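# Move wooden block from bench onto cart floor

## Task

Lift the wooden block from the bench and place it lying flat on the floor of the cart, at the end with the handle, next to the profiles. The drop flap must stay open, and anything already in its goal state must still be so at the finish. At the end the robot must have released the block, hold nothing, have its hands away from the cart and be touching nothing, and must be upright: a fall or a lasting tilt counts as failure.

## Robot and tools

ROBOT. A Rainbow Robotics RB-Y1: a two-wheel differential base with two rear casters, a folding torso (leg with ankle, knee and hip, then chest yaw), a head with pan and tilt, and two 7-joint arms with parallel grippers. The base is 0.58 m wide, extends 0.10 m in front of the drive axle and 0.57 m behind it, and sweeps a 0.58 m radius when spinning in place. Each wrist has a camera case sticking out sideways that can collide with things. Cameras: head_camera, left_wrist_camera, right_wrist_camera.

FRAMES. All positions are in metres. The base frame has its origin on the floor at the middle of the drive axle, x forward, y to the left, z up. The chest, left_hand and right_hand readings are in this frame; a hand point is the spot between its finger pads, the fingers point along the hand's -z and close along its x. Printed hand positions can be off, more so at long reach or under load. base_odometry is in the frame the base had at the start; it counts wheel rotation only, so slip looks like travel, and heading is in rad, positive to the left.

move. One action per call, plus optional "cameras" (list of camera names, "all", or [] for none) and "blocking" (true or omitted: return once everything is at rest; false: return within about 0.5 s while motion continues). An action is "base" and/or "joints" (optionally with "min_time_s" or "contact_limits"), or "target" (optionally with "min_time_s"), or "contact_limits" by itself. A call with no action just reports state and images.
- "base": one object {"x_m_s", "turn_rad_s", "for_s"}. These are velocities held for for_s seconds, then the base stops; it is a relative drive, not a place. x_m_s is forward speed (negative backs up), 0.005 to 0.4 m/s in magnitude or 0; turn_rad_s is left turning rate, 0.02 to 1.509 rad/s in magnitude or 0; for_s 0.1 to 5 s. Omitted speeds are 0; there is no sideways motion. Acceleration is 0.4 m/s² (turns 0.5 rad/s²), so stopping lags up to 1 s (turns 3.1 s). Distance is roughly speed × for_s. If |x_m_s| + 0.27×|turn_rad_s| exceeds 0.4, both shrink together.
- "joints": a map of joint name to absolute target angle in rad (grippers: opening in m, 0 to 0.1). Torso: torso_squat_rad 0 to 1.2 (bigger lowers the level chest), torso_shift_rad -0.3 to 0.6 (positive pushes hips forward), torso_pitch_rad -0.2 to 1.4 (positive bows forward), torso_yaw_rad -1.5 to 1.5 (positive left; raise both shoulder rolls outward by at least 0.2 first). Combined torso limits: squat+shift ≤ 1.52; squat−shift+pitch ≤ 1.57; shift+0.5·pitch−0.4·squat ≤ 0.7; shift+0.3·pitch−0.5·squat ≤ 0.39. Left arm: shoulder_pitch ±2.356 (negative swings forward/up), shoulder_roll 0 to 3.141 (positive outward), shoulder_yaw ±2.094, elbow -2.617 to 0.01 (negative bends), forearm_roll ±3.141, wrist_pitch -1.57 to 1.919, hand_roll ±2.705. Right arm the same except right_shoulder_roll_rad is -3.141 to 0 (negative outward). head_pan_rad ±0.523 (positive left), head_tilt_rad -0.35 to 1.57 (positive down).
- "target": moves one hand to an absolute pose in the base frame: "side" "left" or "right", "x","y","z" in m (-3 to 3) for the pinch point, "quat_wxyz" as the hand lines print it. It is solved once into joint angles, so the hand travels on an arc that can bow over 0.1 m on long moves; split long moves. The result says "reached" (within 10 mm and 2°), "short" with the miss, or "refused" with a reason. A target cannot start while another move is still running.
- "min_time_s" 0.1 to 8: lowest duration for each arm, head and torso motion.
- "contact_limits": gripper current caps in mA, 200 to 672.5, per gripper key; it persists and starts at 672.5. Grip force scales with (limit − 100).

To grip, command an opening at least 0.005 m narrower than the object; the gripper then reads "off_target" or "done", both fine.

wait(seconds 0 to 10, cameras) lets the scene run and returns state; with moves running it returns once they settle. stop brakes all running motions. zoom_image(camera, region [x0,y0,x1,y1] pixels, at most 504×504) enlarges part of the latest image; head image is 896×504, wrist images 644×364. read_manual returns licence text only. finished_scene(scene) ends the scene; check the goal first.

RESULTS. "move" shows "done" or the worst status. base_status, joint_status and hand statuses: "moving", "done", "off_target" (stopped away, may still push), "contact_stop" (torso only), "time_out", "limit_stop_at_<name>" (self-collision guard or built-in limit), "not_followed" (arm-on-arm check withheld it), "torque_fault", "limit_stop_at_motor_heat". A refusal or an unrequested stop cancels the rest of that reply's calls. lidar_m: 12 ranges in 30° sectors, first straight ahead, counter-clockwise, at 0.23 m height. motor_effort: wheel load in percent, positive forward; a large reading at rest means pushing something. Wrist force/torque are raw and offset. Joint torques and external torques hint at contact. A MOTOR HOT line warns of heat.

AVOID. The base does not stop on contact; wheels can stall and cut out for 2 s. Do not drive the upper body into table edges (tip risk). Keep heavy loads near the body; hard stops while driving forward can tip the robot. Never let the arms strike or squeeze each other, including grippers and camera cases; keep shoulder rolls outward about 0.5. Contact torque at a joint limit (elbow 33.8 N m, wrist joints 23.5, shoulders 65.8) freezes the robot for 10 s. Don't drop or fling the block, release it only when still, and avoid slams and strong pushes.

Each tool is called after "Emit:" as name(argument=value, ...), one argument or row to a line, values as JSON.

## Session

Emit:
move(
  joints={"head_tilt_rad":0.8,"head_pan_rad":0.5},
  cameras=["head_camera"],
)

Emit:
move(
  joints={"head_tilt_rad":0.8,"head_pan_rad":-0.5},
  cameras=["head_camera"],
)

Scene clock: 1.00 s.
Joint torques (N m): left_arm=[-1.56 -0.75 0.68 -0.48 -0.13 -0.55 -0.13] | right_arm=[-3.64 -0.59 -0.78 -1.42 0.04 -0.56 0]
External joint torques (N m): left_arm=[-0.18 -0.9 0.67 0.08 -0.14 -0.13 -0.12] | right_arm=[-0.04 0.53 -0.73 0.22 -0.02 0.03 -0.02]
Motor temperatures (°C): left_arm=[30 28 31 35 34 32 37] | right_arm=[34 30 31 30 35 36 34]
Wrist force (N): left_arm=[-0.1 1.3 -7.8] | right_arm=[-2.6 0.9 -4.7]
Wrist torque (N m): left_arm=[-0.30 0.15 0.11] | right_arm=[-0.08 -0.10 -0.10]
Wrist force, peak (N): left_arm=[0.1 1.6 -7.9] | right_arm=[-2.9 0.8 -5.4]
move: done
base_odometry: x=+0.000 y=+0.000 heading=+0.000
lidar_m: 0.74 1.04 1.57 4.56 1.51 1.06 1.01 1.09 1.44 3.61 1.10 0.79
base_status: not commanded
joint_positions: torso_squat_rad=+0.350 torso_shift_rad=+0.000 torso_pitch_rad=+0.000 torso_yaw_rad=+0.000 left_shoulder_pitch_rad=+0.037 left_shoulder_roll_rad=+0.004 left_shoulder_yaw_rad=-0.043 left_elbow_rad=-0.196 left_forearm_roll_rad=-0.014 left_wrist_pitch_rad=+0.002 left_hand_roll_rad=+0.027 left_gripper_m=+0.099 right_shoulder_pitch_rad=-0.040 right_shoulder_roll_rad=-0.021 right_shoulder_yaw_rad=-0.018 right_elbow_rad=-0.235 right_forearm_roll_rad=+0.049 right_wrist_pitch_rad=-0.014 right_hand_roll_rad=+0.035 right_gripper_m=+0.099 head_pan_rad=+0.500 head_tilt_rad=+0.800
joint_status: all done
wheel_motors_off: 0
motor_effort: left_wheel=+0(1) right_wheel=+0(2)
chest: x=-0.2280 y=+0.0001 z=+1.2475 quat_wxyz=(+1.000, +0.000, +0.000, +0.000) (m; base frame)
left_hand: x=-0.1598 y=+0.2200 z=+0.5653 quat_wxyz=(+0.997, +0.000, -0.079, -0.009) (m; base frame)
right_hand: x=-0.0823 y=-0.2360 z=+0.5770 quat_wxyz=(+0.989, -0.016, -0.142, +0.041) (m; base frame)
pictures: head_camera
camera_calibration:
head_camera: T_world_to_cam=[[0.475248, -0.8793, -0.0311603, 0.14215], [-0.606086, -0.301497, -0.736043, 0.992227], [0.637808, 0.368689, -0.676217, 1.05536], [0, 0, 0, 1]] pos_world=[-0.1393, 0.0350451, 1.44841]

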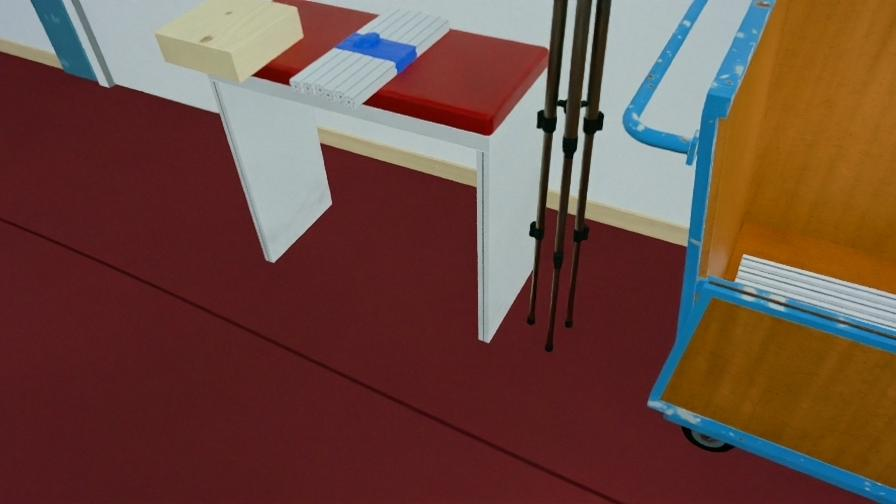

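Scene clock: 2.33 s.
Joint torques (N m): left_arm=[-1.48 -0.68 0.63 -0.47 -0.09 -0.53 0.07] | right_arm=[-3.64 -0.6 -0.55 -1.66 -0.1 -0.51 -0.14]
External joint torques (N m): left_arm=[-0.1 -0.83 0.61 0.09 -0.09 -0.1 0.08] | right_arm=[-0.05 0.52 -0.51 -0.03 -0.16 0.08 -0.15]
Motor temperatures (°C): left_arm=[30 28 31 35 34 32 37] | right_arm=[34 30 31 30 35 36 34]
Wrist force (N): left_arm=[-0.5 1.0 -7.4] | right_arm=[-2.4 1.8 -4.5]
Wrist torque (N m): left_arm=[-0.22 0.12 0.12] | right_arm=[-0.18 -0.07 -0.11]
Wrist force, peak (N): left_arm=[-0.7 1.3 -8.3] | right_arm=[-2.9 1.1 -5.5]
move: done
base_odometry: x=+0.000 y=+0.000 heading=+0.000
lidar_m: 0.74 1.03 1.57 4.56 1.51 1.08 1.01 1.08 1.44 3.62 1.09 0.78
base_status: not commanded
joint_positions: torso_squat_rad=+0.350 torso_shift_rad=+0.000 torso_pitch_rad=+0.000 torso_yaw_rad=+0.000 left_shoulder_pitch_rad=+0.037 left_shoulder_roll_rad=+0.004 left_shoulder_yaw_rad=-0.043 left_elbow_rad=-0.196 left_forearm_roll_rad=-0.014 left_wrist_pitch_rad=+0.002 left_hand_roll_rad=+0.027 left_gripper_m=+0.099 right_shoulder_pitch_rad=-0.040 right_shoulder_roll_rad=-0.021 right_shoulder_yaw_rad=-0.018 right_elbow_rad=-0.235 right_forearm_roll_rad=+0.049 right_wrist_pitch_rad=-0.014 right_hand_roll_rad=+0.035 right_gripper_m=+0.099 head_pan_rad=-0.500 head_tilt_rad=+0.800
joint_status: all done
wheel_motors_off: 0
motor_effort: left_wheel=+0(1) right_wheel=-1(2)
chest: x=-0.2280 y=+0.0001 z=+1.2475 quat_wxyz=(+1.000, +0.000, +0.000, +0.000) (m; base frame)
left_hand: x=-0.1598 y=+0.2200 z=+0.5653 quat_wxyz=(+0.997, +0.000, -0.079, -0.009) (m; base frame)
right_hand: x=-0.0823 y=-0.2360 z=+0.5770 quat_wxyz=(+0.989, -0.016, -0.142, +0.041) (m; base frame)
pictures: head_camera
camera_calibration:
head_camera: T_world_to_cam=[[-0.483078, -0.875023, -0.0311609, -0.0552376], [-0.581065, 0.347007, -0.736172, 0.997525], [0.654981, -0.337522, -0.676076, 1.05872], [0, 0, 0, 1]] pos_world=[-0.140499, -0.0371409, 1.4484]

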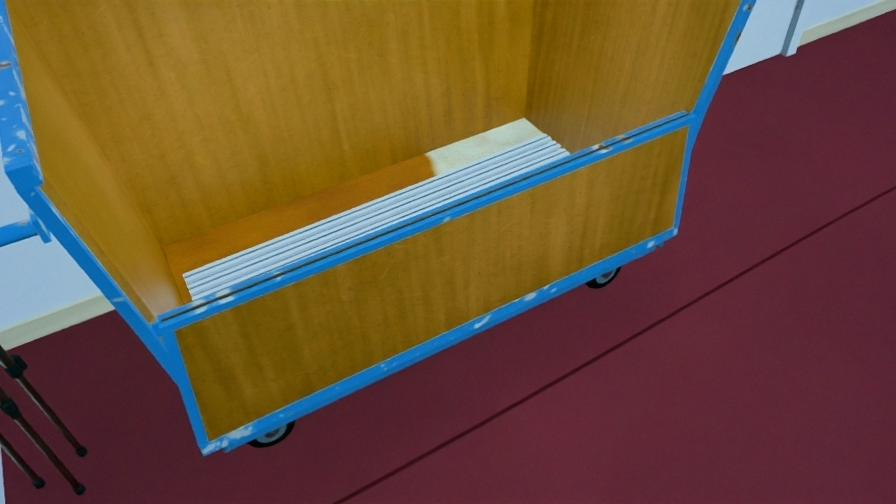

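Emit:
move(
  base={"turn_rad_s":0.9,"for_s":1.75},
  joints={"head_pan_rad":0,"head_tilt_rad":0.5,"torso_squat_rad":0.3,"torso_pitch_rad":0.5,"left_shoulder_pitch_rad":-1.218,"left_shoulder_roll_rad":0.351,"left_shoulder_yaw_rad":-0.038,"left_elbow_rad":-1.363,"left_forearm_roll_rad":0.26,"left_wrist_pitch_rad":1.735,"left_hand_roll_rad":0.335,"right_shoulder_pitch_rad":-1.218,"right_shoulder_roll_rad":-0.351,"right_shoulder_yaw_rad":0.038,"right_elbow_rad":-1.363,"right_forearm_roll_rad":-0.26,"right_wrist_pitch_rad":1.735,"right_hand_roll_rad":-0.335},
  cameras=[],
)

Emit:
move(
  base={"x_m_s":0.4,"for_s":3.07},
  cameras=[],
)

Emit:
move(
  base={"turn_rad_s":-0.9,"for_s":1.75},
  cameras=["head_camera"],
)

Scene clock: 16.33 s.
Joint torques (N m): left_arm=[-19.14 4.93 4.25 -7.8 -0.31 -1.11 0.1] | right_arm=[-20.33 -5.98 -2.04 -8.67 0.27 -0.56 0.02]
External joint torques (N m): left_arm=[1.69 -1.51 1.01 0.76 -0.13 -0.46 0.12] | right_arm=[0.06 0.7 0.85 -0.55 -0.13 0.01 0]
Motor temperatures (°C): left_arm=[30 28 31 35 34 32 37] | right_arm=[34 30 31 30 35 36 34]
Wrist force (N): left_arm=[-1.0 1.7 -7.5] | right_arm=[-1.9 1.0 -5.0]
Wrist torque (N m): left_arm=[-0.34 0.07 0.11] | right_arm=[-0.11 -0.03 -0.09]
Wrist force, peak (N): left_arm=[-2.3 1.8 -8.1] | right_arm=[-4.4 1.0 -5.4]
move: done
base_odometry: x=+0.000 y=+0.000 heading=+1.560
lidar_m: 4.56 1.52 1.08 1.01 1.05 1.43 3.62 1.11 0.81 0.76 1.04 1.58
base_status: done (sent for 1.77 of 1.77 s)
joint_positions: torso_squat_rad=+0.300 torso_shift_rad=+0.000 torso_pitch_rad=+0.500 torso_yaw_rad=+0.000 left_shoulder_pitch_rad=-1.218 left_shoulder_roll_rad=+0.351 left_shoulder_yaw_rad=-0.038 left_elbow_rad=-1.363 left_forearm_roll_rad=+0.260 left_wrist_pitch_rad=+1.735 left_hand_roll_rad=+0.335 left_gripper_m=+0.099 right_shoulder_pitch_rad=-1.218 right_shoulder_roll_rad=-0.351 right_shoulder_yaw_rad=+0.038 right_elbow_rad=-1.363 right_forearm_roll_rad=-0.260 right_wrist_pitch_rad=+1.735 right_hand_roll_rad=-0.335 right_gripper_m=+0.099 head_pan_rad=+0.000 head_tilt_rad=+0.500
joint_status: all done
wheel_motors_off: 0
motor_effort: left_wheel=-1(33) right_wheel=+15(57)
chest: x=-0.0796 y=+0.0001 z=+1.2208 quat_wxyz=(+0.969, +0.000, +0.247, +0.000) (m; base frame)
left_hand: x=+0.4650 y=+0.1651 z=+0.9712 quat_wxyz=(+0.989, +0.000, -0.150, +0.000) (m; base frame)
right_hand: x=+0.4649 y=-0.1651 z=+0.9711 quat_wxyz=(+0.989, +0.000, -0.150, +0.000) (m; base frame)
pictures: none
No camera images: "cameras" was empty.

Scene clock: 20.73 s.
Joint torques (N m): left_arm=[-19.34 4.81 4.37 -7.82 -0.16 -0.99 0.04] | right_arm=[-20.73 -6.07 -2.33 -8.65 0.27 -0.43 -0.02]
External joint torques (N m): left_arm=[1.49 -1.63 1.13 0.74 0.02 -0.34 0.06] | right_arm=[-0.34 0.6 0.56 -0.54 -0.13 0.14 -0.03]
Motor temperatures (°C): left_arm=[31 28 31 35 34 32 37] | right_arm=[34 30 31 30 35 36 34]
Wrist force (N): left_arm=[-1.5 1.4 -7.7] | right_arm=[-2.8 1.1 -4.5]
Wrist torque (N m): left_arm=[-0.33 0.06 0.12] | right_arm=[-0.09 -0.12 -0.08]
Wrist force, peak (N): left_arm=[-0.9 1.7 -8.4] | right_arm=[-3.0 1.3 -5.1]
move: done
base_odometry: x=+0.013 y=+1.227 heading=+1.561
lidar_m: 4.37 1.57 1.12 1.06 1.10 1.48 3.79 1.36 1.11 0.89 1.50 2.01
base_status: done (sent for 3.07 of 3.07 s)
joint_positions: torso_squat_rad=+0.300 torso_shift_rad=+0.000 torso_pitch_rad=+0.500 torso_yaw_rad=+0.000 left_shoulder_pitch_rad=-1.218 left_shoulder_roll_rad=+0.351 left_shoulder_yaw_rad=-0.038 left_elbow_rad=-1.363 left_forearm_roll_rad=+0.260 left_wrist_pitch_rad=+1.735 left_hand_roll_rad=+0.335 left_gripper_m=+0.099 right_shoulder_pitch_rad=-1.218 right_shoulder_roll_rad=-0.351 right_shoulder_yaw_rad=+0.038 right_elbow_rad=-1.363 right_forearm_roll_rad=-0.260 right_wrist_pitch_rad=+1.735 right_hand_roll_rad=-0.335 right_gripper_m=+0.099 head_pan_rad=+0.000 head_tilt_rad=+0.500
joint_status: not commanded
wheel_motors_off: 0
motor_effort: left_wheel=+11(35) right_wheel=-10(46)
chest: x=-0.0796 y=+0.0001 z=+1.2208 quat_wxyz=(+0.969, +0.000, +0.247, +0.000) (m; base frame)
left_hand: x=+0.4649 y=+0.1651 z=+0.9712 quat_wxyz=(+0.989, +0.000, -0.150, +0.000) (m; base frame)
right_hand: x=+0.4649 y=-0.1651 z=+0.9712 quat_wxyz=(+0.989, +0.000, -0.150, +0.000) (m; base frame)
pictures: none
No camera images: "cameras" was empty.

Scene clock: 24.60 s.
Joint torques (N m): left_arm=[-19.42 4.69 4.12 -8 -0.17 -1.06 0.07] | right_arm=[-20.64 -6.12 -2.28 -8.63 0.36 -0.51 0.16]
External joint torques (N m): left_arm=[1.41 -1.75 0.88 0.56 0.01 -0.42 0.08] | right_arm=[-0.25 0.56 0.61 -0.51 -0.04 0.06 0.14]
Motor temperatures (°C): left_arm=[31 28 31 35 34 32 37] | right_arm=[34 30 31 30 35 36 34]
Wrist force (N): left_arm=[-0.6 1.7 -7.1] | right_arm=[-2.3 0.6 -4.6]
Wrist torque (N m): left_arm=[-0.34 0.13 0.11] | right_arm=[-0.08 -0.05 -0.08]
Wrist force, peak (N): left_arm=[-1.3 1.3 -8.3] | right_arm=[-2.8 1.2 -5.4]
move: done
base_odometry: x=+0.013 y=+1.227 heading=+0.001
lidar_m: 0.88 1.52 2.02 4.37 1.58 1.11 1.07 1.12 1.48 3.79 1.35 1.11
base_status: done (sent for 1.77 of 1.77 s)
joint_positions: torso_squat_rad=+0.300 torso_shift_rad=+0.000 torso_pitch_rad=+0.500 torso_yaw_rad=+0.000 left_shoulder_pitch_rad=-1.218 left_shoulder_roll_rad=+0.351 left_shoulder_yaw_rad=-0.038 left_elbow_rad=-1.363 left_forearm_roll_rad=+0.260 left_wrist_pitch_rad=+1.735 left_hand_roll_rad=+0.335 left_gripper_m=+0.099 right_shoulder_pitch_rad=-1.218 right_shoulder_roll_rad=-0.351 right_shoulder_yaw_rad=+0.038 right_elbow_rad=-1.363 right_forearm_roll_rad=-0.260 right_wrist_pitch_rad=+1.735 right_hand_roll_rad=-0.335 right_gripper_m=+0.099 head_pan_rad=+0.000 head_tilt_rad=+0.500
joint_status: not commanded
wheel_motors_off: 0
motor_effort: left_wheel=+18(37) right_wheel=-2(40)
chest: x=-0.0796 y=+0.0001 z=+1.2208 quat_wxyz=(+0.969, +0.000, +0.247, +0.000) (m; base frame)
left_hand: x=+0.4649 y=+0.1651 z=+0.9712 quat_wxyz=(+0.989, +0.000, -0.150, +0.000) (m; base frame)
right_hand: x=+0.4649 y=-0.1651 z=+0.9712 quat_wxyz=(+0.989, +0.000, -0.150, +0.000) (m; base frame)
pictures: head_camera
camera_calibration:
head_camera: T_world_to_cam=[[-0.0106246, -0.999502, -0.0297278, 0.0406914], [-0.809164, 0.0260604, -0.587005, 0.893907], [0.587487, 0.0178179, -0.809037, 1.04537], [0, 0, 0, 1]] pos_world=[0.109605, -0.00125082, 1.37168]

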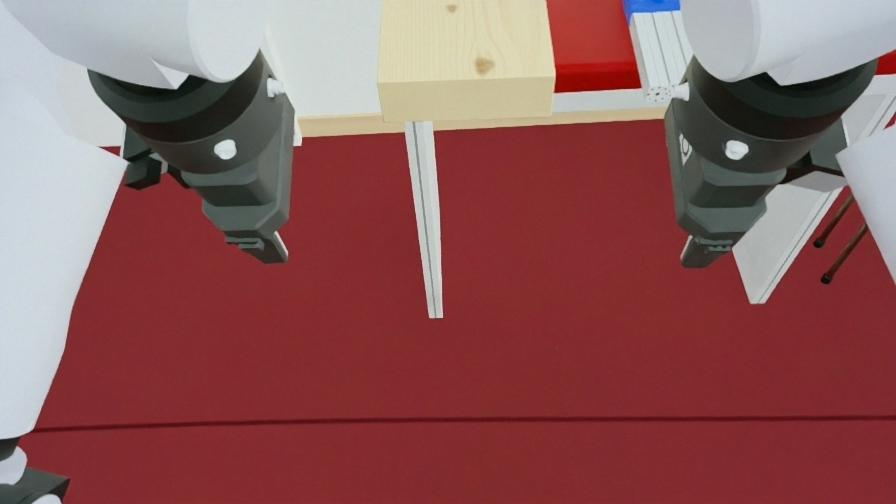

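Emit:
move(
  base={"x_m_s":0.4,"for_s":1.167},
  cameras=["head_camera"],
)

Emit:
move(
  joints={"torso_pitch_rad":0.8},
)

Scene clock: 30.03 s.
Joint torques (N m): left_arm=[-19.31 4.96 4.3 -7.87 -0.22 -0.92 0.02] | right_arm=[-20.97 -5.85 -2.13 -8.63 0.34 -0.65 0.06]
External joint torques (N m): left_arm=[1.52 -1.48 1.06 0.69 -0.04 -0.27 0.04] | right_arm=[-0.58 0.83 0.76 -0.52 -0.06 -0.08 0.04]
Motor temperatures (°C): left_arm=[31 28 31 36 34 32 37] | right_arm=[34 30 31 30 35 36 34]
Wrist force (N): left_arm=[-1.2 1.5 -7.2] | right_arm=[-2.7 0.9 -4.9]
Wrist torque (N m): left_arm=[-0.38 0.08 0.06] | right_arm=[-0.10 -0.10 -0.08]
Wrist force, peak (N): left_arm=[-1.2 2.1 -8.2] | right_arm=[-3.3 1.1 -5.3]
move: done
base_odometry: x=+0.480 y=+1.227 heading=+0.001
lidar_m: 0.41 1.05 1.41 3.61 2.25 1.61 1.52 1.59 2.11 1.16 0.77 0.90
base_status: done (sent for 1.17 of 1.17 s)
joint_positions: torso_squat_rad=+0.300 torso_shift_rad=+0.000 torso_pitch_rad=+0.500 torso_yaw_rad=+0.000 left_shoulder_pitch_rad=-1.218 left_shoulder_roll_rad=+0.351 left_shoulder_yaw_rad=-0.038 left_elbow_rad=-1.363 left_forearm_roll_rad=+0.260 left_wrist_pitch_rad=+1.735 left_hand_roll_rad=+0.335 left_gripper_m=+0.099 right_shoulder_pitch_rad=-1.218 right_shoulder_roll_rad=-0.351 right_shoulder_yaw_rad=+0.038 right_elbow_rad=-1.363 right_forearm_roll_rad=-0.260 right_wrist_pitch_rad=+1.735 right_hand_roll_rad=-0.335 right_gripper_m=+0.099 head_pan_rad=+0.000 head_tilt_rad=+0.500
joint_status: not commanded
wheel_motors_off: 0
motor_effort: left_wheel=-3(45) right_wheel=+5(36)
chest: x=-0.0796 y=+0.0001 z=+1.2208 quat_wxyz=(+0.969, +0.000, +0.247, +0.000) (m; base frame)
left_hand: x=+0.4649 y=+0.1651 z=+0.9712 quat_wxyz=(+0.989, +0.000, -0.150, +0.000) (m; base frame)
right_hand: x=+0.4649 y=-0.1651 z=+0.9712 quat_wxyz=(+0.989, +0.000, -0.150, +0.000) (m; base frame)
pictures: head_camera
camera_calibration:
head_camera: T_world_to_cam=[[-0.0106246, -0.999502, -0.0297278, 0.0406914], [-0.809164, 0.0260604, -0.587005, 0.893907], [0.587487, 0.0178179, -0.809037, 1.04537], [0, 0, 0, 1]] pos_world=[0.109605, -0.00125082, 1.37168]

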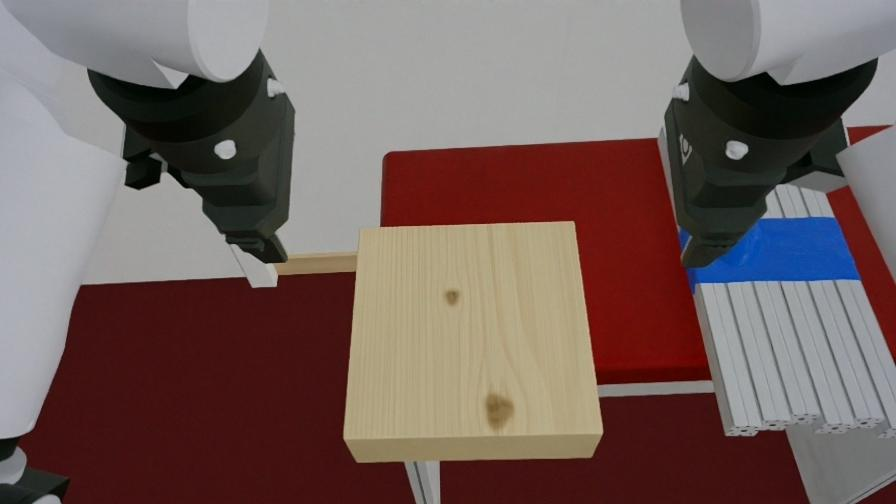

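Scene clock: 31.80 s.
Joint torques (N m): left_arm=[-15.66 3.13 3.48 -8.06 0 -0.47 0.1] | right_arm=[-16.66 -4.34 -1.73 -8.71 0.17 0.02 -0.01]
External joint torques (N m): left_arm=[1.09 -1.77 0.98 0.6 -0.02 -0.37 0.1] | right_arm=[-0.41 0.86 0.53 -0.54 -0.07 0.06 -0.01]
Motor temperatures (°C): left_arm=[31 28 31 36 34 32 37] | right_arm=[34 30 31 30 35 36 34]
Wrist force (N): left_arm=[0.4 1.3 -7.9] | right_arm=[-0.4 1.0 -5.0]
Wrist torque (N m): left_arm=[-0.27 0.15 0.09] | right_arm=[-0.10 0.04 -0.10]
Wrist force, peak (N): left_arm=[0.8 1.2 -8.5] | right_arm=[-1.4 0.9 -6.0]
move: done
base_odometry: x=+0.480 y=+1.227 heading=+0.001
lidar_m: 0.41 1.05 1.39 3.60 2.25 1.61 1.53 1.60 2.13 1.15 0.77 0.88
base_status: not commanded
joint_positions: torso_squat_rad=+0.300 torso_shift_rad=+0.000 torso_pitch_rad=+0.800 torso_yaw_rad=+0.000 left_shoulder_pitch_rad=-1.218 left_shoulder_roll_rad=+0.351 left_shoulder_yaw_rad=-0.038 left_elbow_rad=-1.363 left_forearm_roll_rad=+0.260 left_wrist_pitch_rad=+1.735 left_hand_roll_rad=+0.335 left_gripper_m=+0.099 right_shoulder_pitch_rad=-1.218 right_shoulder_roll_rad=-0.351 right_shoulder_yaw_rad=+0.038 right_elbow_rad=-1.363 right_forearm_roll_rad=-0.260 right_wrist_pitch_rad=+1.735 right_hand_roll_rad=-0.335 right_gripper_m=+0.099 head_pan_rad=+0.000 head_tilt_rad=+0.500
joint_status: all done
wheel_motors_off: 0
motor_effort: left_wheel=-4(4) right_wheel=+3(7)
chest: x=-0.0060 y=+0.0001 z=+1.1648 quat_wxyz=(+0.921, +0.000, +0.389, +0.000) (m; base frame)
left_hand: x=+0.4405 y=+0.1651 z=+0.7654 quat_wxyz=(+1.000, +0.000, +0.000, +0.000) (m; base frame)
right_hand: x=+0.4404 y=-0.1651 z=+0.7654 quat_wxyz=(+1.000, +0.000, +0.000, +0.000) (m; base frame)
pictures: head_camera, left_wrist_camera, right_wrist_camera
camera_calibration:
head_camera: T_world_to_cam=[[-0.0189371, -0.999502, -0.0252595, 0.0345547], [-0.946508, 0.0260612, -0.321626, 0.610667], [0.322124, 0.0178177, -0.94653, 1.11538], [0, 0, 0, 1]] pos_world=[0.219363, -0.00125082, 1.25302]
left_wrist_camera: T_world_to_cam=[[0.999597, 0.0272104, -0.00811117, -0.439122], [0.0278954, -0.887849, 0.459288, -0.188234], [0.00529593, -0.459329, -0.88825, 0.825842], [0, 0, 0, 1]] pos_world=[0.439823, 0.224158, 0.816446]
right_wrist_camera: T_world_to_cam=[[-0.999242, -0.0282756, -0.0267737, 0.454652], [-0.037947, 0.86137, 0.506558, -0.201728], [0.00873883, 0.50719, -0.86179, 0.811643], [0, 0, 0, 1]] pos_world=[0.439559, -0.225039, 0.813825]

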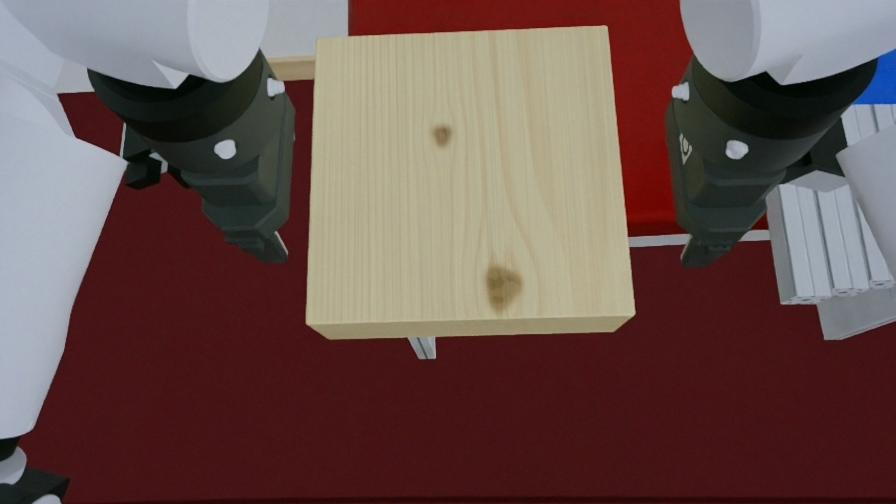

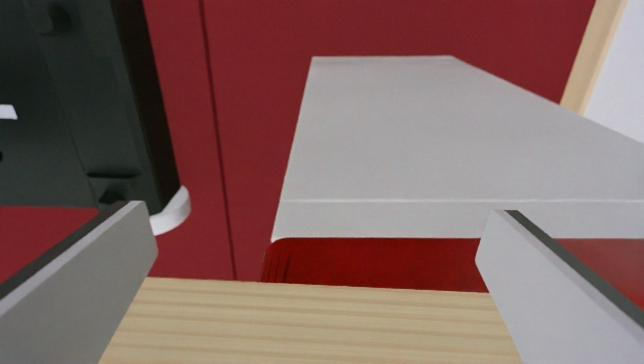

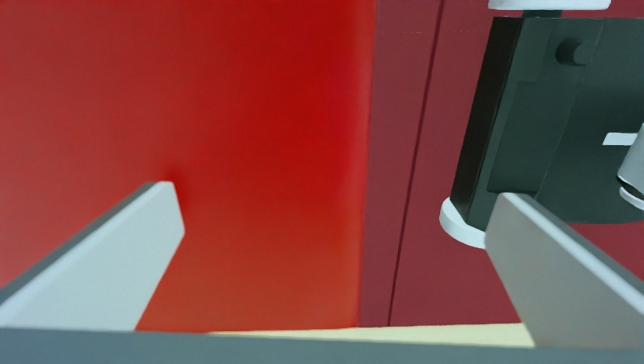

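Emit:
move(
  joints={"left_shoulder_pitch_rad":-1.275,"left_shoulder_roll_rad":0.272,"left_shoulder_yaw_rad":-0.095,"left_elbow_rad":-1.307,"left_forearm_roll_rad":0.212,"left_wrist_pitch_rad":1.724,"left_hand_roll_rad":0.409,"right_shoulder_pitch_rad":-1.275,"right_shoulder_roll_rad":-0.272,"right_shoulder_yaw_rad":0.095,"right_elbow_rad":-1.307,"right_forearm_roll_rad":-0.212,"right_wrist_pitch_rad":1.724,"right_hand_roll_rad":-0.409},
  min_time_s=2,
  cameras=["head_camera"],
)

Emit:
move(
  joints={"torso_squat_rad":0.15},
  min_time_s=1,
)

Scene clock: 39.87 s.
Joint torques (N m): left_arm=[-36.62 -48.21 -9.83 -18.39 19.34 -13.04 6.63] | right_arm=[-36.77 52.96 10.67 -18.56 -17.37 -9.56 -4.55]
External joint torques (N m): left_arm=[-19.12 -51.51 -11.9 -9.68 19.36 -12.97 6.63] | right_arm=[-19.74 56.6 12.53 -10.34 -17.63 -9.54 -4.55]
Motor temperatures (°C): left_arm=[31 28 31 36 34 33 37] | right_arm=[34 30 31 30 36 36 34]
Wrist force (N): left_arm=[-10.4 111.6 5.0] | right_arm=[-7.4 -104.2 3.0]
Wrist torque (N m): left_arm=[-2.95 0.53 -6.24] | right_arm=[3.66 -0.01 4.39]
Wrist force, peak (N): left_arm=[-10.1 112.7 3.8] | right_arm=[-7.4 -105.0 2.8]
move: done
base_odometry: x=+0.480 y=+1.227 heading=+0.001
lidar_m: 0.41 1.07 1.39 3.60 2.27 1.60 1.53 1.60 2.13 1.15 0.77 0.88
base_status: not commanded
joint_positions: torso_squat_rad=+0.300 torso_shift_rad=-0.001 torso_pitch_rad=+0.799 torso_yaw_rad=+0.000 left_shoulder_pitch_rad=-1.270 left_shoulder_roll_rad=+0.285 left_shoulder_yaw_rad=-0.092 left_elbow_rad=-1.305 left_forearm_roll_rad=+0.207 left_wrist_pitch_rad=+1.727 left_hand_roll_rad=+0.407 left_gripper_m=+0.099 right_shoulder_pitch_rad=-1.270 right_shoulder_roll_rad=-0.286 right_shoulder_yaw_rad=+0.092 right_elbow_rad=-1.305 right_forearm_roll_rad=-0.208 right_wrist_pitch_rad=+1.726 right_hand_roll_rad=-0.408 right_gripper_m=+0.099 head_pan_rad=+0.000 head_tilt_rad=+0.500
joint_status: all done
wheel_motors_off: 0
motor_effort: left_wheel=-2(4) right_wheel=+2(6)
chest: x=-0.0066 y=+0.0001 z=+1.1650 quat_wxyz=(+0.921, +0.000, +0.389, +0.000) (m; base frame)
left_hand: x=+0.4397 y=+0.1284 z=+0.7640 quat_wxyz=(+1.000, +0.009, +0.001, +0.004) (m; base frame)
right_hand: x=+0.4401 y=-0.1285 z=+0.7641 quat_wxyz=(+1.000, -0.009, +0.001, -0.005) (m; base frame)
pictures: head_camera
camera_calibration:
head_camera: T_world_to_cam=[[-0.018812, -0.999504, -0.0252522, 0.0346171], [-0.946132, 0.0259613, -0.322738, 0.611471], [0.323233, 0.0178206, -0.946151, 1.11536], [0, 0, 0, 1]] pos_world=[0.218662, -0.00115112, 1.25352]

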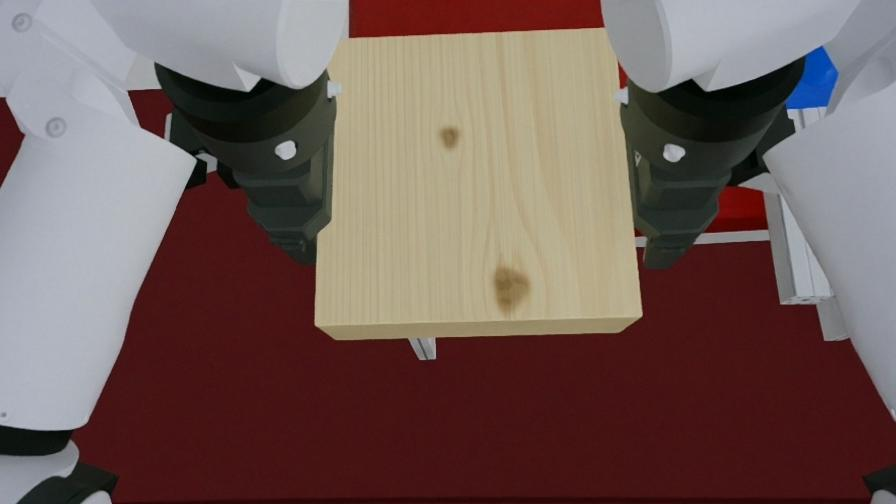

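Scene clock: 41.13 s.
Joint torques (N m): left_arm=[-38.36 -47.22 -8.97 -21.18 19.88 -9.75 6.17] | right_arm=[-37.03 52.4 10.48 -21.81 -18.94 -6.33 -4.18]
External joint torques (N m): left_arm=[-20.9 -50.5 -11.04 -12.47 19.89 -9.68 6.17] | right_arm=[-20.04 56.04 12.33 -13.6 -19.21 -6.32 -4.18]
Motor temperatures (°C): left_arm=[31 28 31 36 35 33 37] | right_arm=[34 30 31 31 37 36 34]
Wrist force (N): left_arm=[-0.5 104.7 -19.6] | right_arm=[6.2 -101.2 -20.0]
Wrist torque (N m): left_arm=[-2.48 -0.36 -5.69] | right_arm=[2.90 -0.22 3.97]
Wrist force, peak (N): left_arm=[-10.0 111.4 4.9] | right_arm=[-6.9 -104.8 2.8]
move: done
base_odometry: x=+0.480 y=+1.227 heading=+0.001
lidar_m: 0.42 1.06 1.41 3.61 2.26 1.61 1.53 1.60 2.13 1.14 0.77 0.88
base_status: not commanded
joint_positions: torso_squat_rad=+0.150 torso_shift_rad=+0.000 torso_pitch_rad=+0.801 torso_yaw_rad=+0.000 left_shoulder_pitch_rad=-1.270 left_shoulder_roll_rad=+0.284 left_shoulder_yaw_rad=-0.092 left_elbow_rad=-1.304 left_forearm_roll_rad=+0.207 left_wrist_pitch_rad=+1.726 left_hand_roll_rad=+0.407 left_gripper_m=+0.099 right_shoulder_pitch_rad=-1.270 right_shoulder_roll_rad=-0.286 right_shoulder_yaw_rad=+0.092 right_elbow_rad=-1.304 right_forearm_roll_rad=-0.207 right_wrist_pitch_rad=+1.726 right_hand_roll_rad=-0.408 right_gripper_m=+0.099 head_pan_rad=+0.000 head_tilt_rad=+0.500
joint_status: all done
wheel_motors_off: 0
motor_effort: left_wheel=-2(4) right_wheel=+4(6)
chest: x=-0.0057 y=+0.0001 z=+1.1880 quat_wxyz=(+0.921, +0.000, +0.390, +0.000) (m; base frame)
left_hand: x=+0.4397 y=+0.1282 z=+0.7858 quat_wxyz=(+1.000, +0.009, +0.002, +0.004) (m; base frame)
right_hand: x=+0.4403 y=-0.1287 z=+0.7860 quat_wxyz=(+1.000, -0.009, +0.002, -0.005) (m; base frame)
pictures: head_camera, left_wrist_camera, right_wrist_camera
camera_calibration:
head_camera: T_world_to_cam=[[-0.0188597, -0.999504, -0.0252158, 0.0351727], [-0.946743, 0.0259609, -0.320941, 0.617652], [0.321437, 0.0178201, -0.946763, 1.13757], [0, 0, 0, 1]] pos_world=[0.219765, -0.00115112, 1.27613]
left_wrist_camera: T_world_to_cam=[[0.999296, 0.0352778, -0.0127674, -0.4344], [0.0372815, -0.895677, 0.44314, -0.220669], [0.00419752, -0.443304, -0.896362, 0.831905], [0, 0, 0, 1]] pos_world=[0.438829, 0.186463, 0.837929]
right_wrist_camera: T_world_to_cam=[[-0.999541, -0.0201482, -0.0226247, 0.454054], [-0.0286588, 0.870983, 0.490477, -0.233674], [0.00982351, 0.4909, -0.87116, 0.815777], [0, 0, 0, 1]] pos_world=[0.439135, -0.18779, 0.835557]

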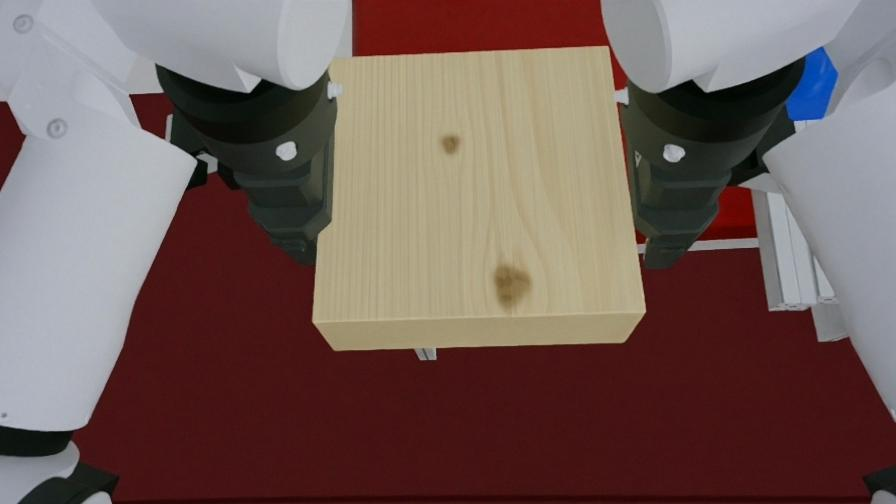

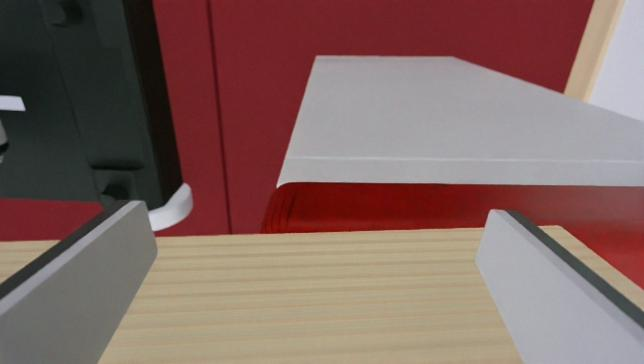

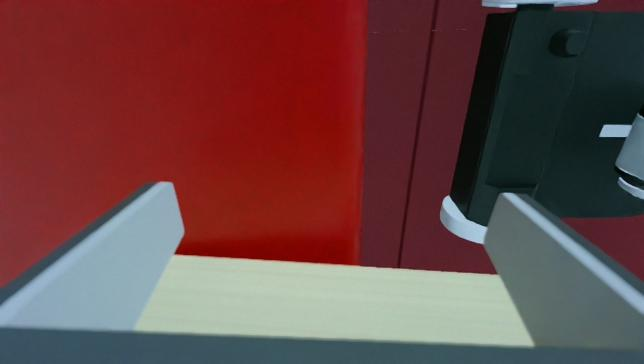

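Emit:
move(
  joints={"torso_squat_rad":0.02,"left_shoulder_pitch_rad":-1.272,"left_shoulder_roll_rad":0.276,"left_shoulder_yaw_rad":-0.092,"left_elbow_rad":-1.31,"left_forearm_roll_rad":0.214,"left_wrist_pitch_rad":1.7245,"left_hand_roll_rad":0.4055,"right_shoulder_pitch_rad":-1.272,"right_shoulder_roll_rad":-0.276,"right_shoulder_yaw_rad":0.092,"right_elbow_rad":-1.31,"right_forearm_roll_rad":-0.214,"right_wrist_pitch_rad":1.7245,"right_hand_roll_rad":-0.4055},
  min_time_s=1,
  cameras=["head_camera","left_wrist_camera"],
)

Scene clock: 45.83 s.
Joint torques (N m): left_arm=[-35.49 -39.12 -5.28 -21.11 17.78 -8.1 4.79] | right_arm=[-34.57 43 5.86 -21.73 -16.89 -5.32 -3.14]
External joint torques (N m): left_arm=[-18.07 -42.45 -7.36 -12.4 17.79 -8.03 4.79] | right_arm=[-17.61 46.67 7.72 -13.52 -17.15 -5.3 -3.14]
Motor temperatures (°C): left_arm=[31 29 31 36 37 33 38] | right_arm=[35 32 31 31 39 37 34]
Wrist force (N): left_arm=[-0.2 90.5 -18.5] | right_arm=[5.9 -88.0 -18.7]
Wrist torque (N m): left_arm=[-2.11 -0.29 -4.90] | right_arm=[2.51 -0.14 3.46]
Wrist force, peak (N): left_arm=[-1.0 105.1 -19.4] | right_arm=[6.3 -101.8 -19.5]
move: done
base_odometry: x=+0.480 y=+1.227 heading=+0.001
lidar_m: 0.41 1.06 1.41 3.60 2.27 1.61 1.53 1.61 2.14 1.15 0.76 0.88
base_status: not commanded
joint_positions: torso_squat_rad=+0.020 torso_shift_rad=+0.000 torso_pitch_rad=+0.801 torso_yaw_rad=+0.000 left_shoulder_pitch_rad=-1.267 left_shoulder_roll_rad=+0.286 left_shoulder_yaw_rad=-0.090 left_elbow_rad=-1.307 left_forearm_roll_rad=+0.210 left_wrist_pitch_rad=+1.726 left_hand_roll_rad=+0.404 left_gripper_m=+0.099 right_shoulder_pitch_rad=-1.268 right_shoulder_roll_rad=-0.288 right_shoulder_yaw_rad=+0.090 right_elbow_rad=-1.307 right_forearm_roll_rad=-0.210 right_wrist_pitch_rad=+1.726 right_hand_roll_rad=-0.405 right_gripper_m=+0.099 head_pan_rad=+0.000 head_tilt_rad=+0.500
joint_status: all done
wheel_motors_off: 0
motor_effort: left_wheel=-3(4) right_wheel=+4(5)
chest: x=-0.0056 y=+0.0001 z=+1.1957 quat_wxyz=(+0.921, +0.000, +0.390, +0.000) (m; base frame)
left_hand: x=+0.4397 y=+0.1292 z=+0.7935 quat_wxyz=(+1.000, +0.008, +0.002, +0.004) (m; base frame)
right_hand: x=+0.4401 y=-0.1295 z=+0.7937 quat_wxyz=(+1.000, -0.008, +0.002, -0.004) (m; base frame)
pictures: head_camera, left_wrist_camera
camera_calibration:
head_camera: T_world_to_cam=[[-0.0188624, -0.999504, -0.0252152, 0.0353686], [-0.946774, 0.0259616, -0.320851, 0.620109], [0.321346, 0.0178211, -0.946794, 1.14489], [0, 0, 0, 1]] pos_world=[0.219865, -0.00115112, 1.28383]
left_wrist_camera: T_world_to_cam=[[0.99933, 0.0343148, -0.0126966, -0.434331], [0.0363791, -0.89482, 0.444942, -0.224435], [0.00390693, -0.445106, -0.895469, 0.838873], [0, 0, 0, 1]] pos_world=[0.438928, 0.187463, 0.845531]

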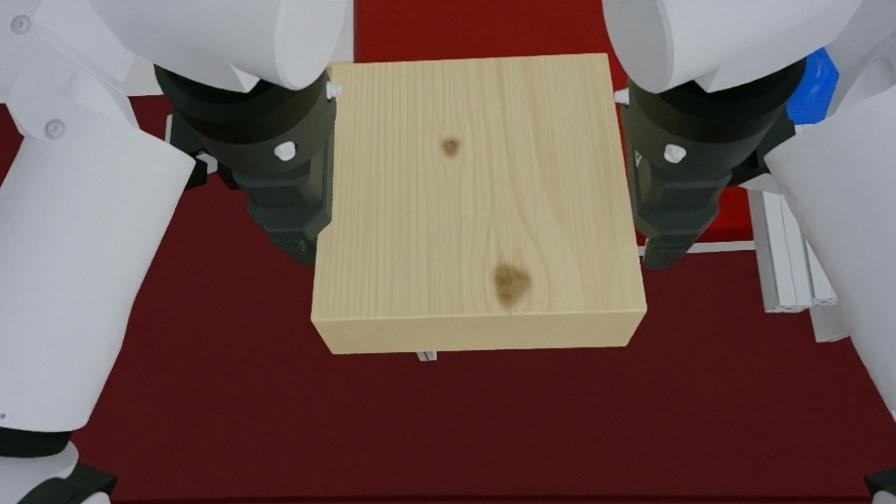

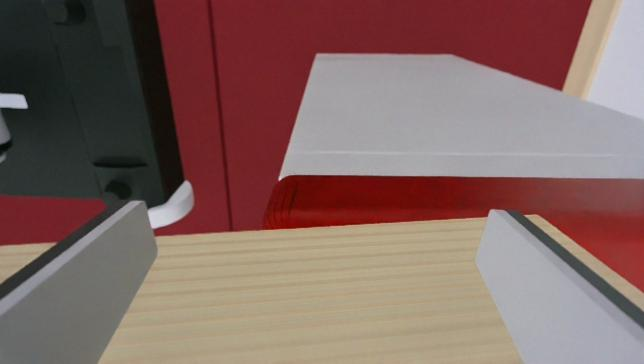

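Emit:
move(
  joints={"torso_squat_rad":0.3},
  min_time_s=1.3,
  cameras=["head_camera"],
)

Emit:
move(
  joints={"left_hand_roll_rad":0.392,"right_hand_roll_rad":-0.3965},
  cameras=[],
)

Emit:
move(
  joints={"torso_squat_rad":0.15},
  min_time_s=1,
  cameras=["head_camera","left_wrist_camera"],
)

Scene clock: 54.90 s.
Joint torques (N m): left_arm=[-34.3 -39.76 -6.02 -18.38 16.84 -11.41 4.89] | right_arm=[-34.66 43.72 6.72 -17.97 -15.71 -9.41 -3.78]
External joint torques (N m): left_arm=[-16.83 -43.11 -8.11 -9.66 16.85 -11.33 4.89] | right_arm=[-17.66 47.41 8.59 -9.76 -15.97 -9.39 -3.78]
Motor temperatures (°C): left_arm=[32 29 31 37 39 34 38] | right_arm=[36 33 31 32 43 37 34]
Wrist force (N): left_arm=[-12.4 96.2 6.2] | right_arm=[-10.6 -94.4 8.8]
Wrist torque (N m): left_arm=[-2.68 0.35 -4.98] | right_arm=[3.44 0.11 4.11]
Wrist force, peak (N): left_arm=[-13.4 96.1 5.3] | right_arm=[-10.7 -94.9 8.8]
move: done
base_odometry: x=+0.480 y=+1.227 heading=+0.001
lidar_m: 0.42 1.06 1.40 3.59 2.26 1.60 1.53 1.59 2.13 1.16 0.76 0.89
base_status: not commanded
joint_positions: torso_squat_rad=+0.300 torso_shift_rad=-0.001 torso_pitch_rad=+0.798 torso_yaw_rad=+0.000 left_shoulder_pitch_rad=-1.268 left_shoulder_roll_rad=+0.286 left_shoulder_yaw_rad=-0.090 left_elbow_rad=-1.308 left_forearm_roll_rad=+0.210 left_wrist_pitch_rad=+1.727 left_hand_roll_rad=+0.404 left_gripper_m=+0.099 right_shoulder_pitch_rad=-1.268 right_shoulder_roll_rad=-0.288 right_shoulder_yaw_rad=+0.090 right_elbow_rad=-1.308 right_forearm_roll_rad=-0.210 right_wrist_pitch_rad=+1.727 right_hand_roll_rad=-0.405 right_gripper_m=+0.099 head_pan_rad=+0.000 head_tilt_rad=+0.500
joint_status: all done
wheel_motors_off: 0
motor_effort: left_wheel=+0(4) right_wheel=+10(11)
chest: x=-0.0068 y=+0.0001 z=+1.1651 quat_wxyz=(+0.921, +0.000, +0.389, +0.000) (m; base frame)
left_hand: x=+0.4395 y=+0.1292 z=+0.7643 quat_wxyz=(+1.000, +0.008, +0.001, +0.004) (m; base frame)
right_hand: x=+0.4398 y=-0.1295 z=+0.7644 quat_wxyz=(+1.000, -0.008, +0.001, -0.004) (m; base frame)
pictures: head_camera
camera_calibration:
head_camera: T_world_to_cam=[[-0.0188322, -0.999506, -0.0251639, 0.0345103], [-0.945999, 0.0259593, -0.32313, 0.611713], [0.323623, 0.0177197, -0.94602, 1.1154], [0, 0, 0, 1]] pos_world=[0.218361, -0.00115088, 1.25372]

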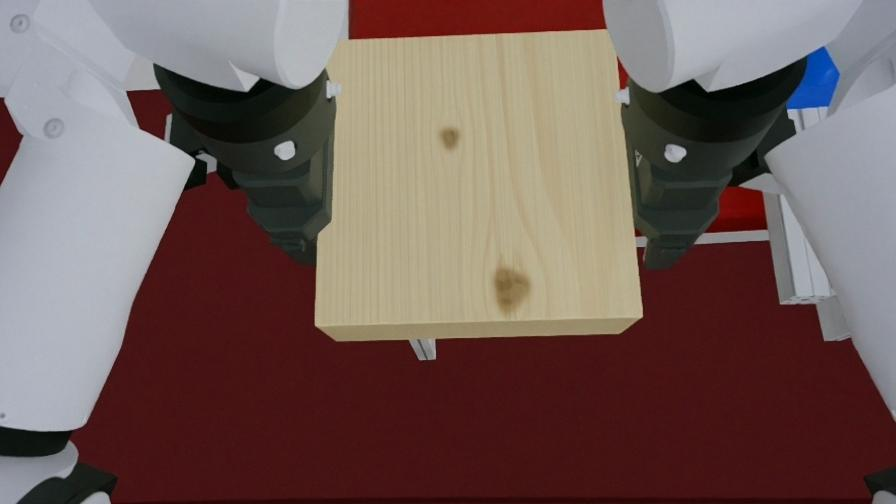

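Scene clock: 55.30 s.
Joint torques (N m): left_arm=[-30.6 -40.48 -10.3 -17.12 17.06 -8.63 1.72] | right_arm=[-34.45 42.44 6.56 -18.09 -14.29 -10.16 -3.77]
External joint torques (N m): left_arm=[-13.11 -43.84 -12.39 -8.4 17.07 -8.56 1.71] | right_arm=[-17.45 46.13 8.43 -9.88 -14.55 -10.14 -3.77]
Motor temperatures (°C): left_arm=[32 30 31 37 39 34 38] | right_arm=[36 33 31 32 43 37 34]
Wrist force (N): left_arm=[1.5 89.2 1.2] | right_arm=[-18.3 -88.2 6.1]
Wrist torque (N m): left_arm=[-2.52 0.82 -1.34] | right_arm=[3.28 -0.39 3.64]
Wrist force, peak (N): left_arm=[-9.9 94.0 5.0] | right_arm=[-13.0 -91.9 7.5]
move: done
base_odometry: x=+0.480 y=+1.227 heading=+0.001
lidar_m: 0.41 1.06 1.41 3.60 2.26 1.61 1.52 1.59 2.14 1.15 0.77 0.89
base_status: not commanded
joint_positions: torso_squat_rad=+0.300 torso_shift_rad=-0.001 torso_pitch_rad=+0.799 torso_yaw_rad=+0.000 left_shoulder_pitch_rad=-1.269 left_shoulder_roll_rad=+0.287 left_shoulder_yaw_rad=-0.089 left_elbow_rad=-1.308 left_forearm_roll_rad=+0.210 left_wrist_pitch_rad=+1.727 left_hand_roll_rad=+0.392 left_gripper_m=+0.099 right_shoulder_pitch_rad=-1.268 right_shoulder_roll_rad=-0.287 right_shoulder_yaw_rad=+0.090 right_elbow_rad=-1.308 right_forearm_roll_rad=-0.210 right_wrist_pitch_rad=+1.727 right_hand_roll_rad=-0.396 right_gripper_m=+0.099 head_pan_rad=+0.000 head_tilt_rad=+0.500
joint_status: all done
wheel_motors_off: 0
motor_effort: left_wheel=+0(1) right_wheel=+8(11)
chest: x=-0.0068 y=+0.0001 z=+1.1651 quat_wxyz=(+0.921, +0.000, +0.389, +0.000) (m; base frame)
left_hand: x=+0.4402 y=+0.1291 z=+0.7647 quat_wxyz=(+1.000, +0.007, +0.000, -0.002) (m; base frame)
right_hand: x=+0.4397 y=-0.1293 z=+0.7643 quat_wxyz=(+1.000, -0.008, +0.001, +0.001) (m; base frame)
pictures: none
No camera images: "cameras" was empty.

Scene clock: 56.57 s.
Joint torques (N m): left_arm=[-32.27 -39.53 -9.95 -19 16.99 -6.59 1.71] | right_arm=[-38.12 41.29 6.84 -21.68 -14.39 -6.98 -3.53]
External joint torques (N m): left_arm=[-14.83 -42.87 -12.03 -10.28 17 -6.52 1.71] | right_arm=[-21.18 44.95 8.7 -13.47 -14.66 -6.96 -3.53]
Motor temperatures (°C): left_arm=[32 30 31 37 40 34 38] | right_arm=[36 33 31 32 43 37 34]
Wrist force (N): left_arm=[8.8 84.2 -20.0] | right_arm=[-6.5 -81.0 -20.9]
Wrist torque (N m): left_arm=[-2.08 0.84 -1.77] | right_arm=[2.30 -0.85 3.06]
Wrist force, peak (N): left_arm=[1.1 89.6 -1.5] | right_arm=[-18.8 -87.9 5.5]
move: done
base_odometry: x=+0.480 y=+1.227 heading=+0.001
lidar_m: 0.41 1.07 1.40 3.61 2.26 1.60 1.53 1.61 2.14 1.16 0.77 0.88
base_status: not commanded
joint_positions: torso_squat_rad=+0.150 torso_shift_rad=+0.000 torso_pitch_rad=+0.801 torso_yaw_rad=+0.000 left_shoulder_pitch_rad=-1.268 left_shoulder_roll_rad=+0.287 left_shoulder_yaw_rad=-0.089 left_elbow_rad=-1.307 left_forearm_roll_rad=+0.210 left_wrist_pitch_rad=+1.726 left_hand_roll_rad=+0.392 left_gripper_m=+0.099 right_shoulder_pitch_rad=-1.267 right_shoulder_roll_rad=-0.287 right_shoulder_yaw_rad=+0.090 right_elbow_rad=-1.307 right_forearm_roll_rad=-0.210 right_wrist_pitch_rad=+1.726 right_hand_roll_rad=-0.396 right_gripper_m=+0.099 head_pan_rad=+0.000 head_tilt_rad=+0.500
joint_status: all done
wheel_motors_off: 0
motor_effort: left_wheel=-3(4) right_wheel=+4(10)
chest: x=-0.0056 y=+0.0001 z=+1.1880 quat_wxyz=(+0.921, +0.000, +0.390, +0.000) (m; base frame)
left_hand: x=+0.4403 y=+0.1292 z=+0.7862 quat_wxyz=(+1.000, +0.007, +0.002, -0.002) (m; base frame)
right_hand: x=+0.4395 y=-0.1293 z=+0.7855 quat_wxyz=(+1.000, -0.008, +0.003, +0.000) (m; base frame)
pictures: head_camera, left_wrist_camera
camera_calibration:
head_camera: T_world_to_cam=[[-0.0188965, -0.999506, -0.0251156, 0.0350525], [-0.946813, 0.0259597, -0.320734, 0.617466], [0.321228, 0.017719, -0.946836, 1.13758], [0, 0, 0, 1]] pos_world=[0.219865, -0.00115087, 1.27603]
left_wrist_camera: T_world_to_cam=[[0.999681, 0.0224156, -0.0115951, -0.434458], [0.0252342, -0.894667, 0.446021, -0.217205], [-0.0003759, -0.446172, -0.894947, 0.833894], [0, 0, 0, 1]] pos_world=[0.440114, 0.187472, 0.838132]

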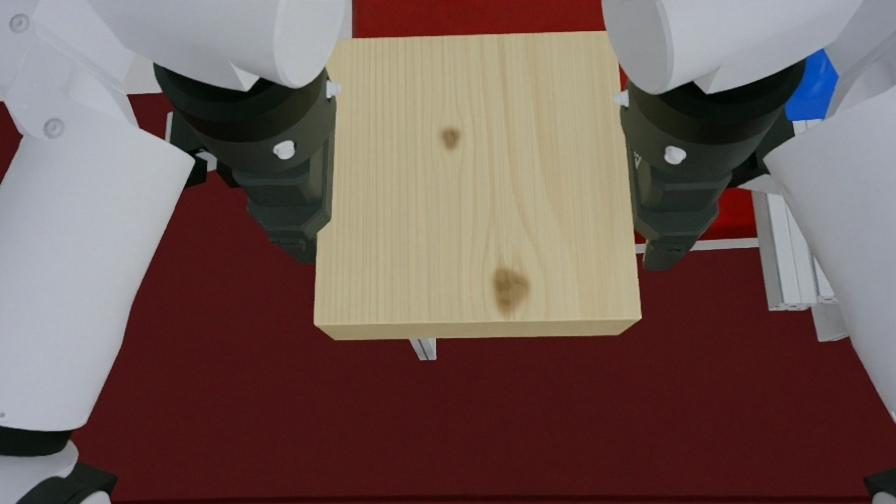

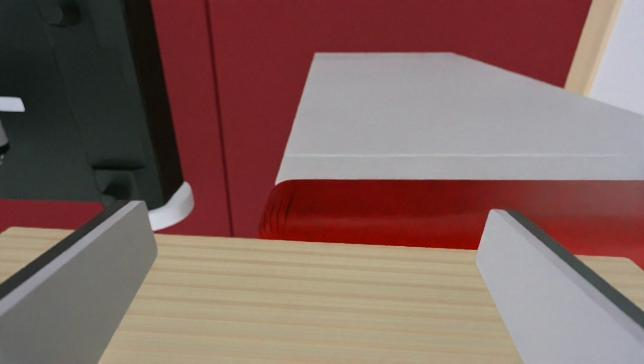

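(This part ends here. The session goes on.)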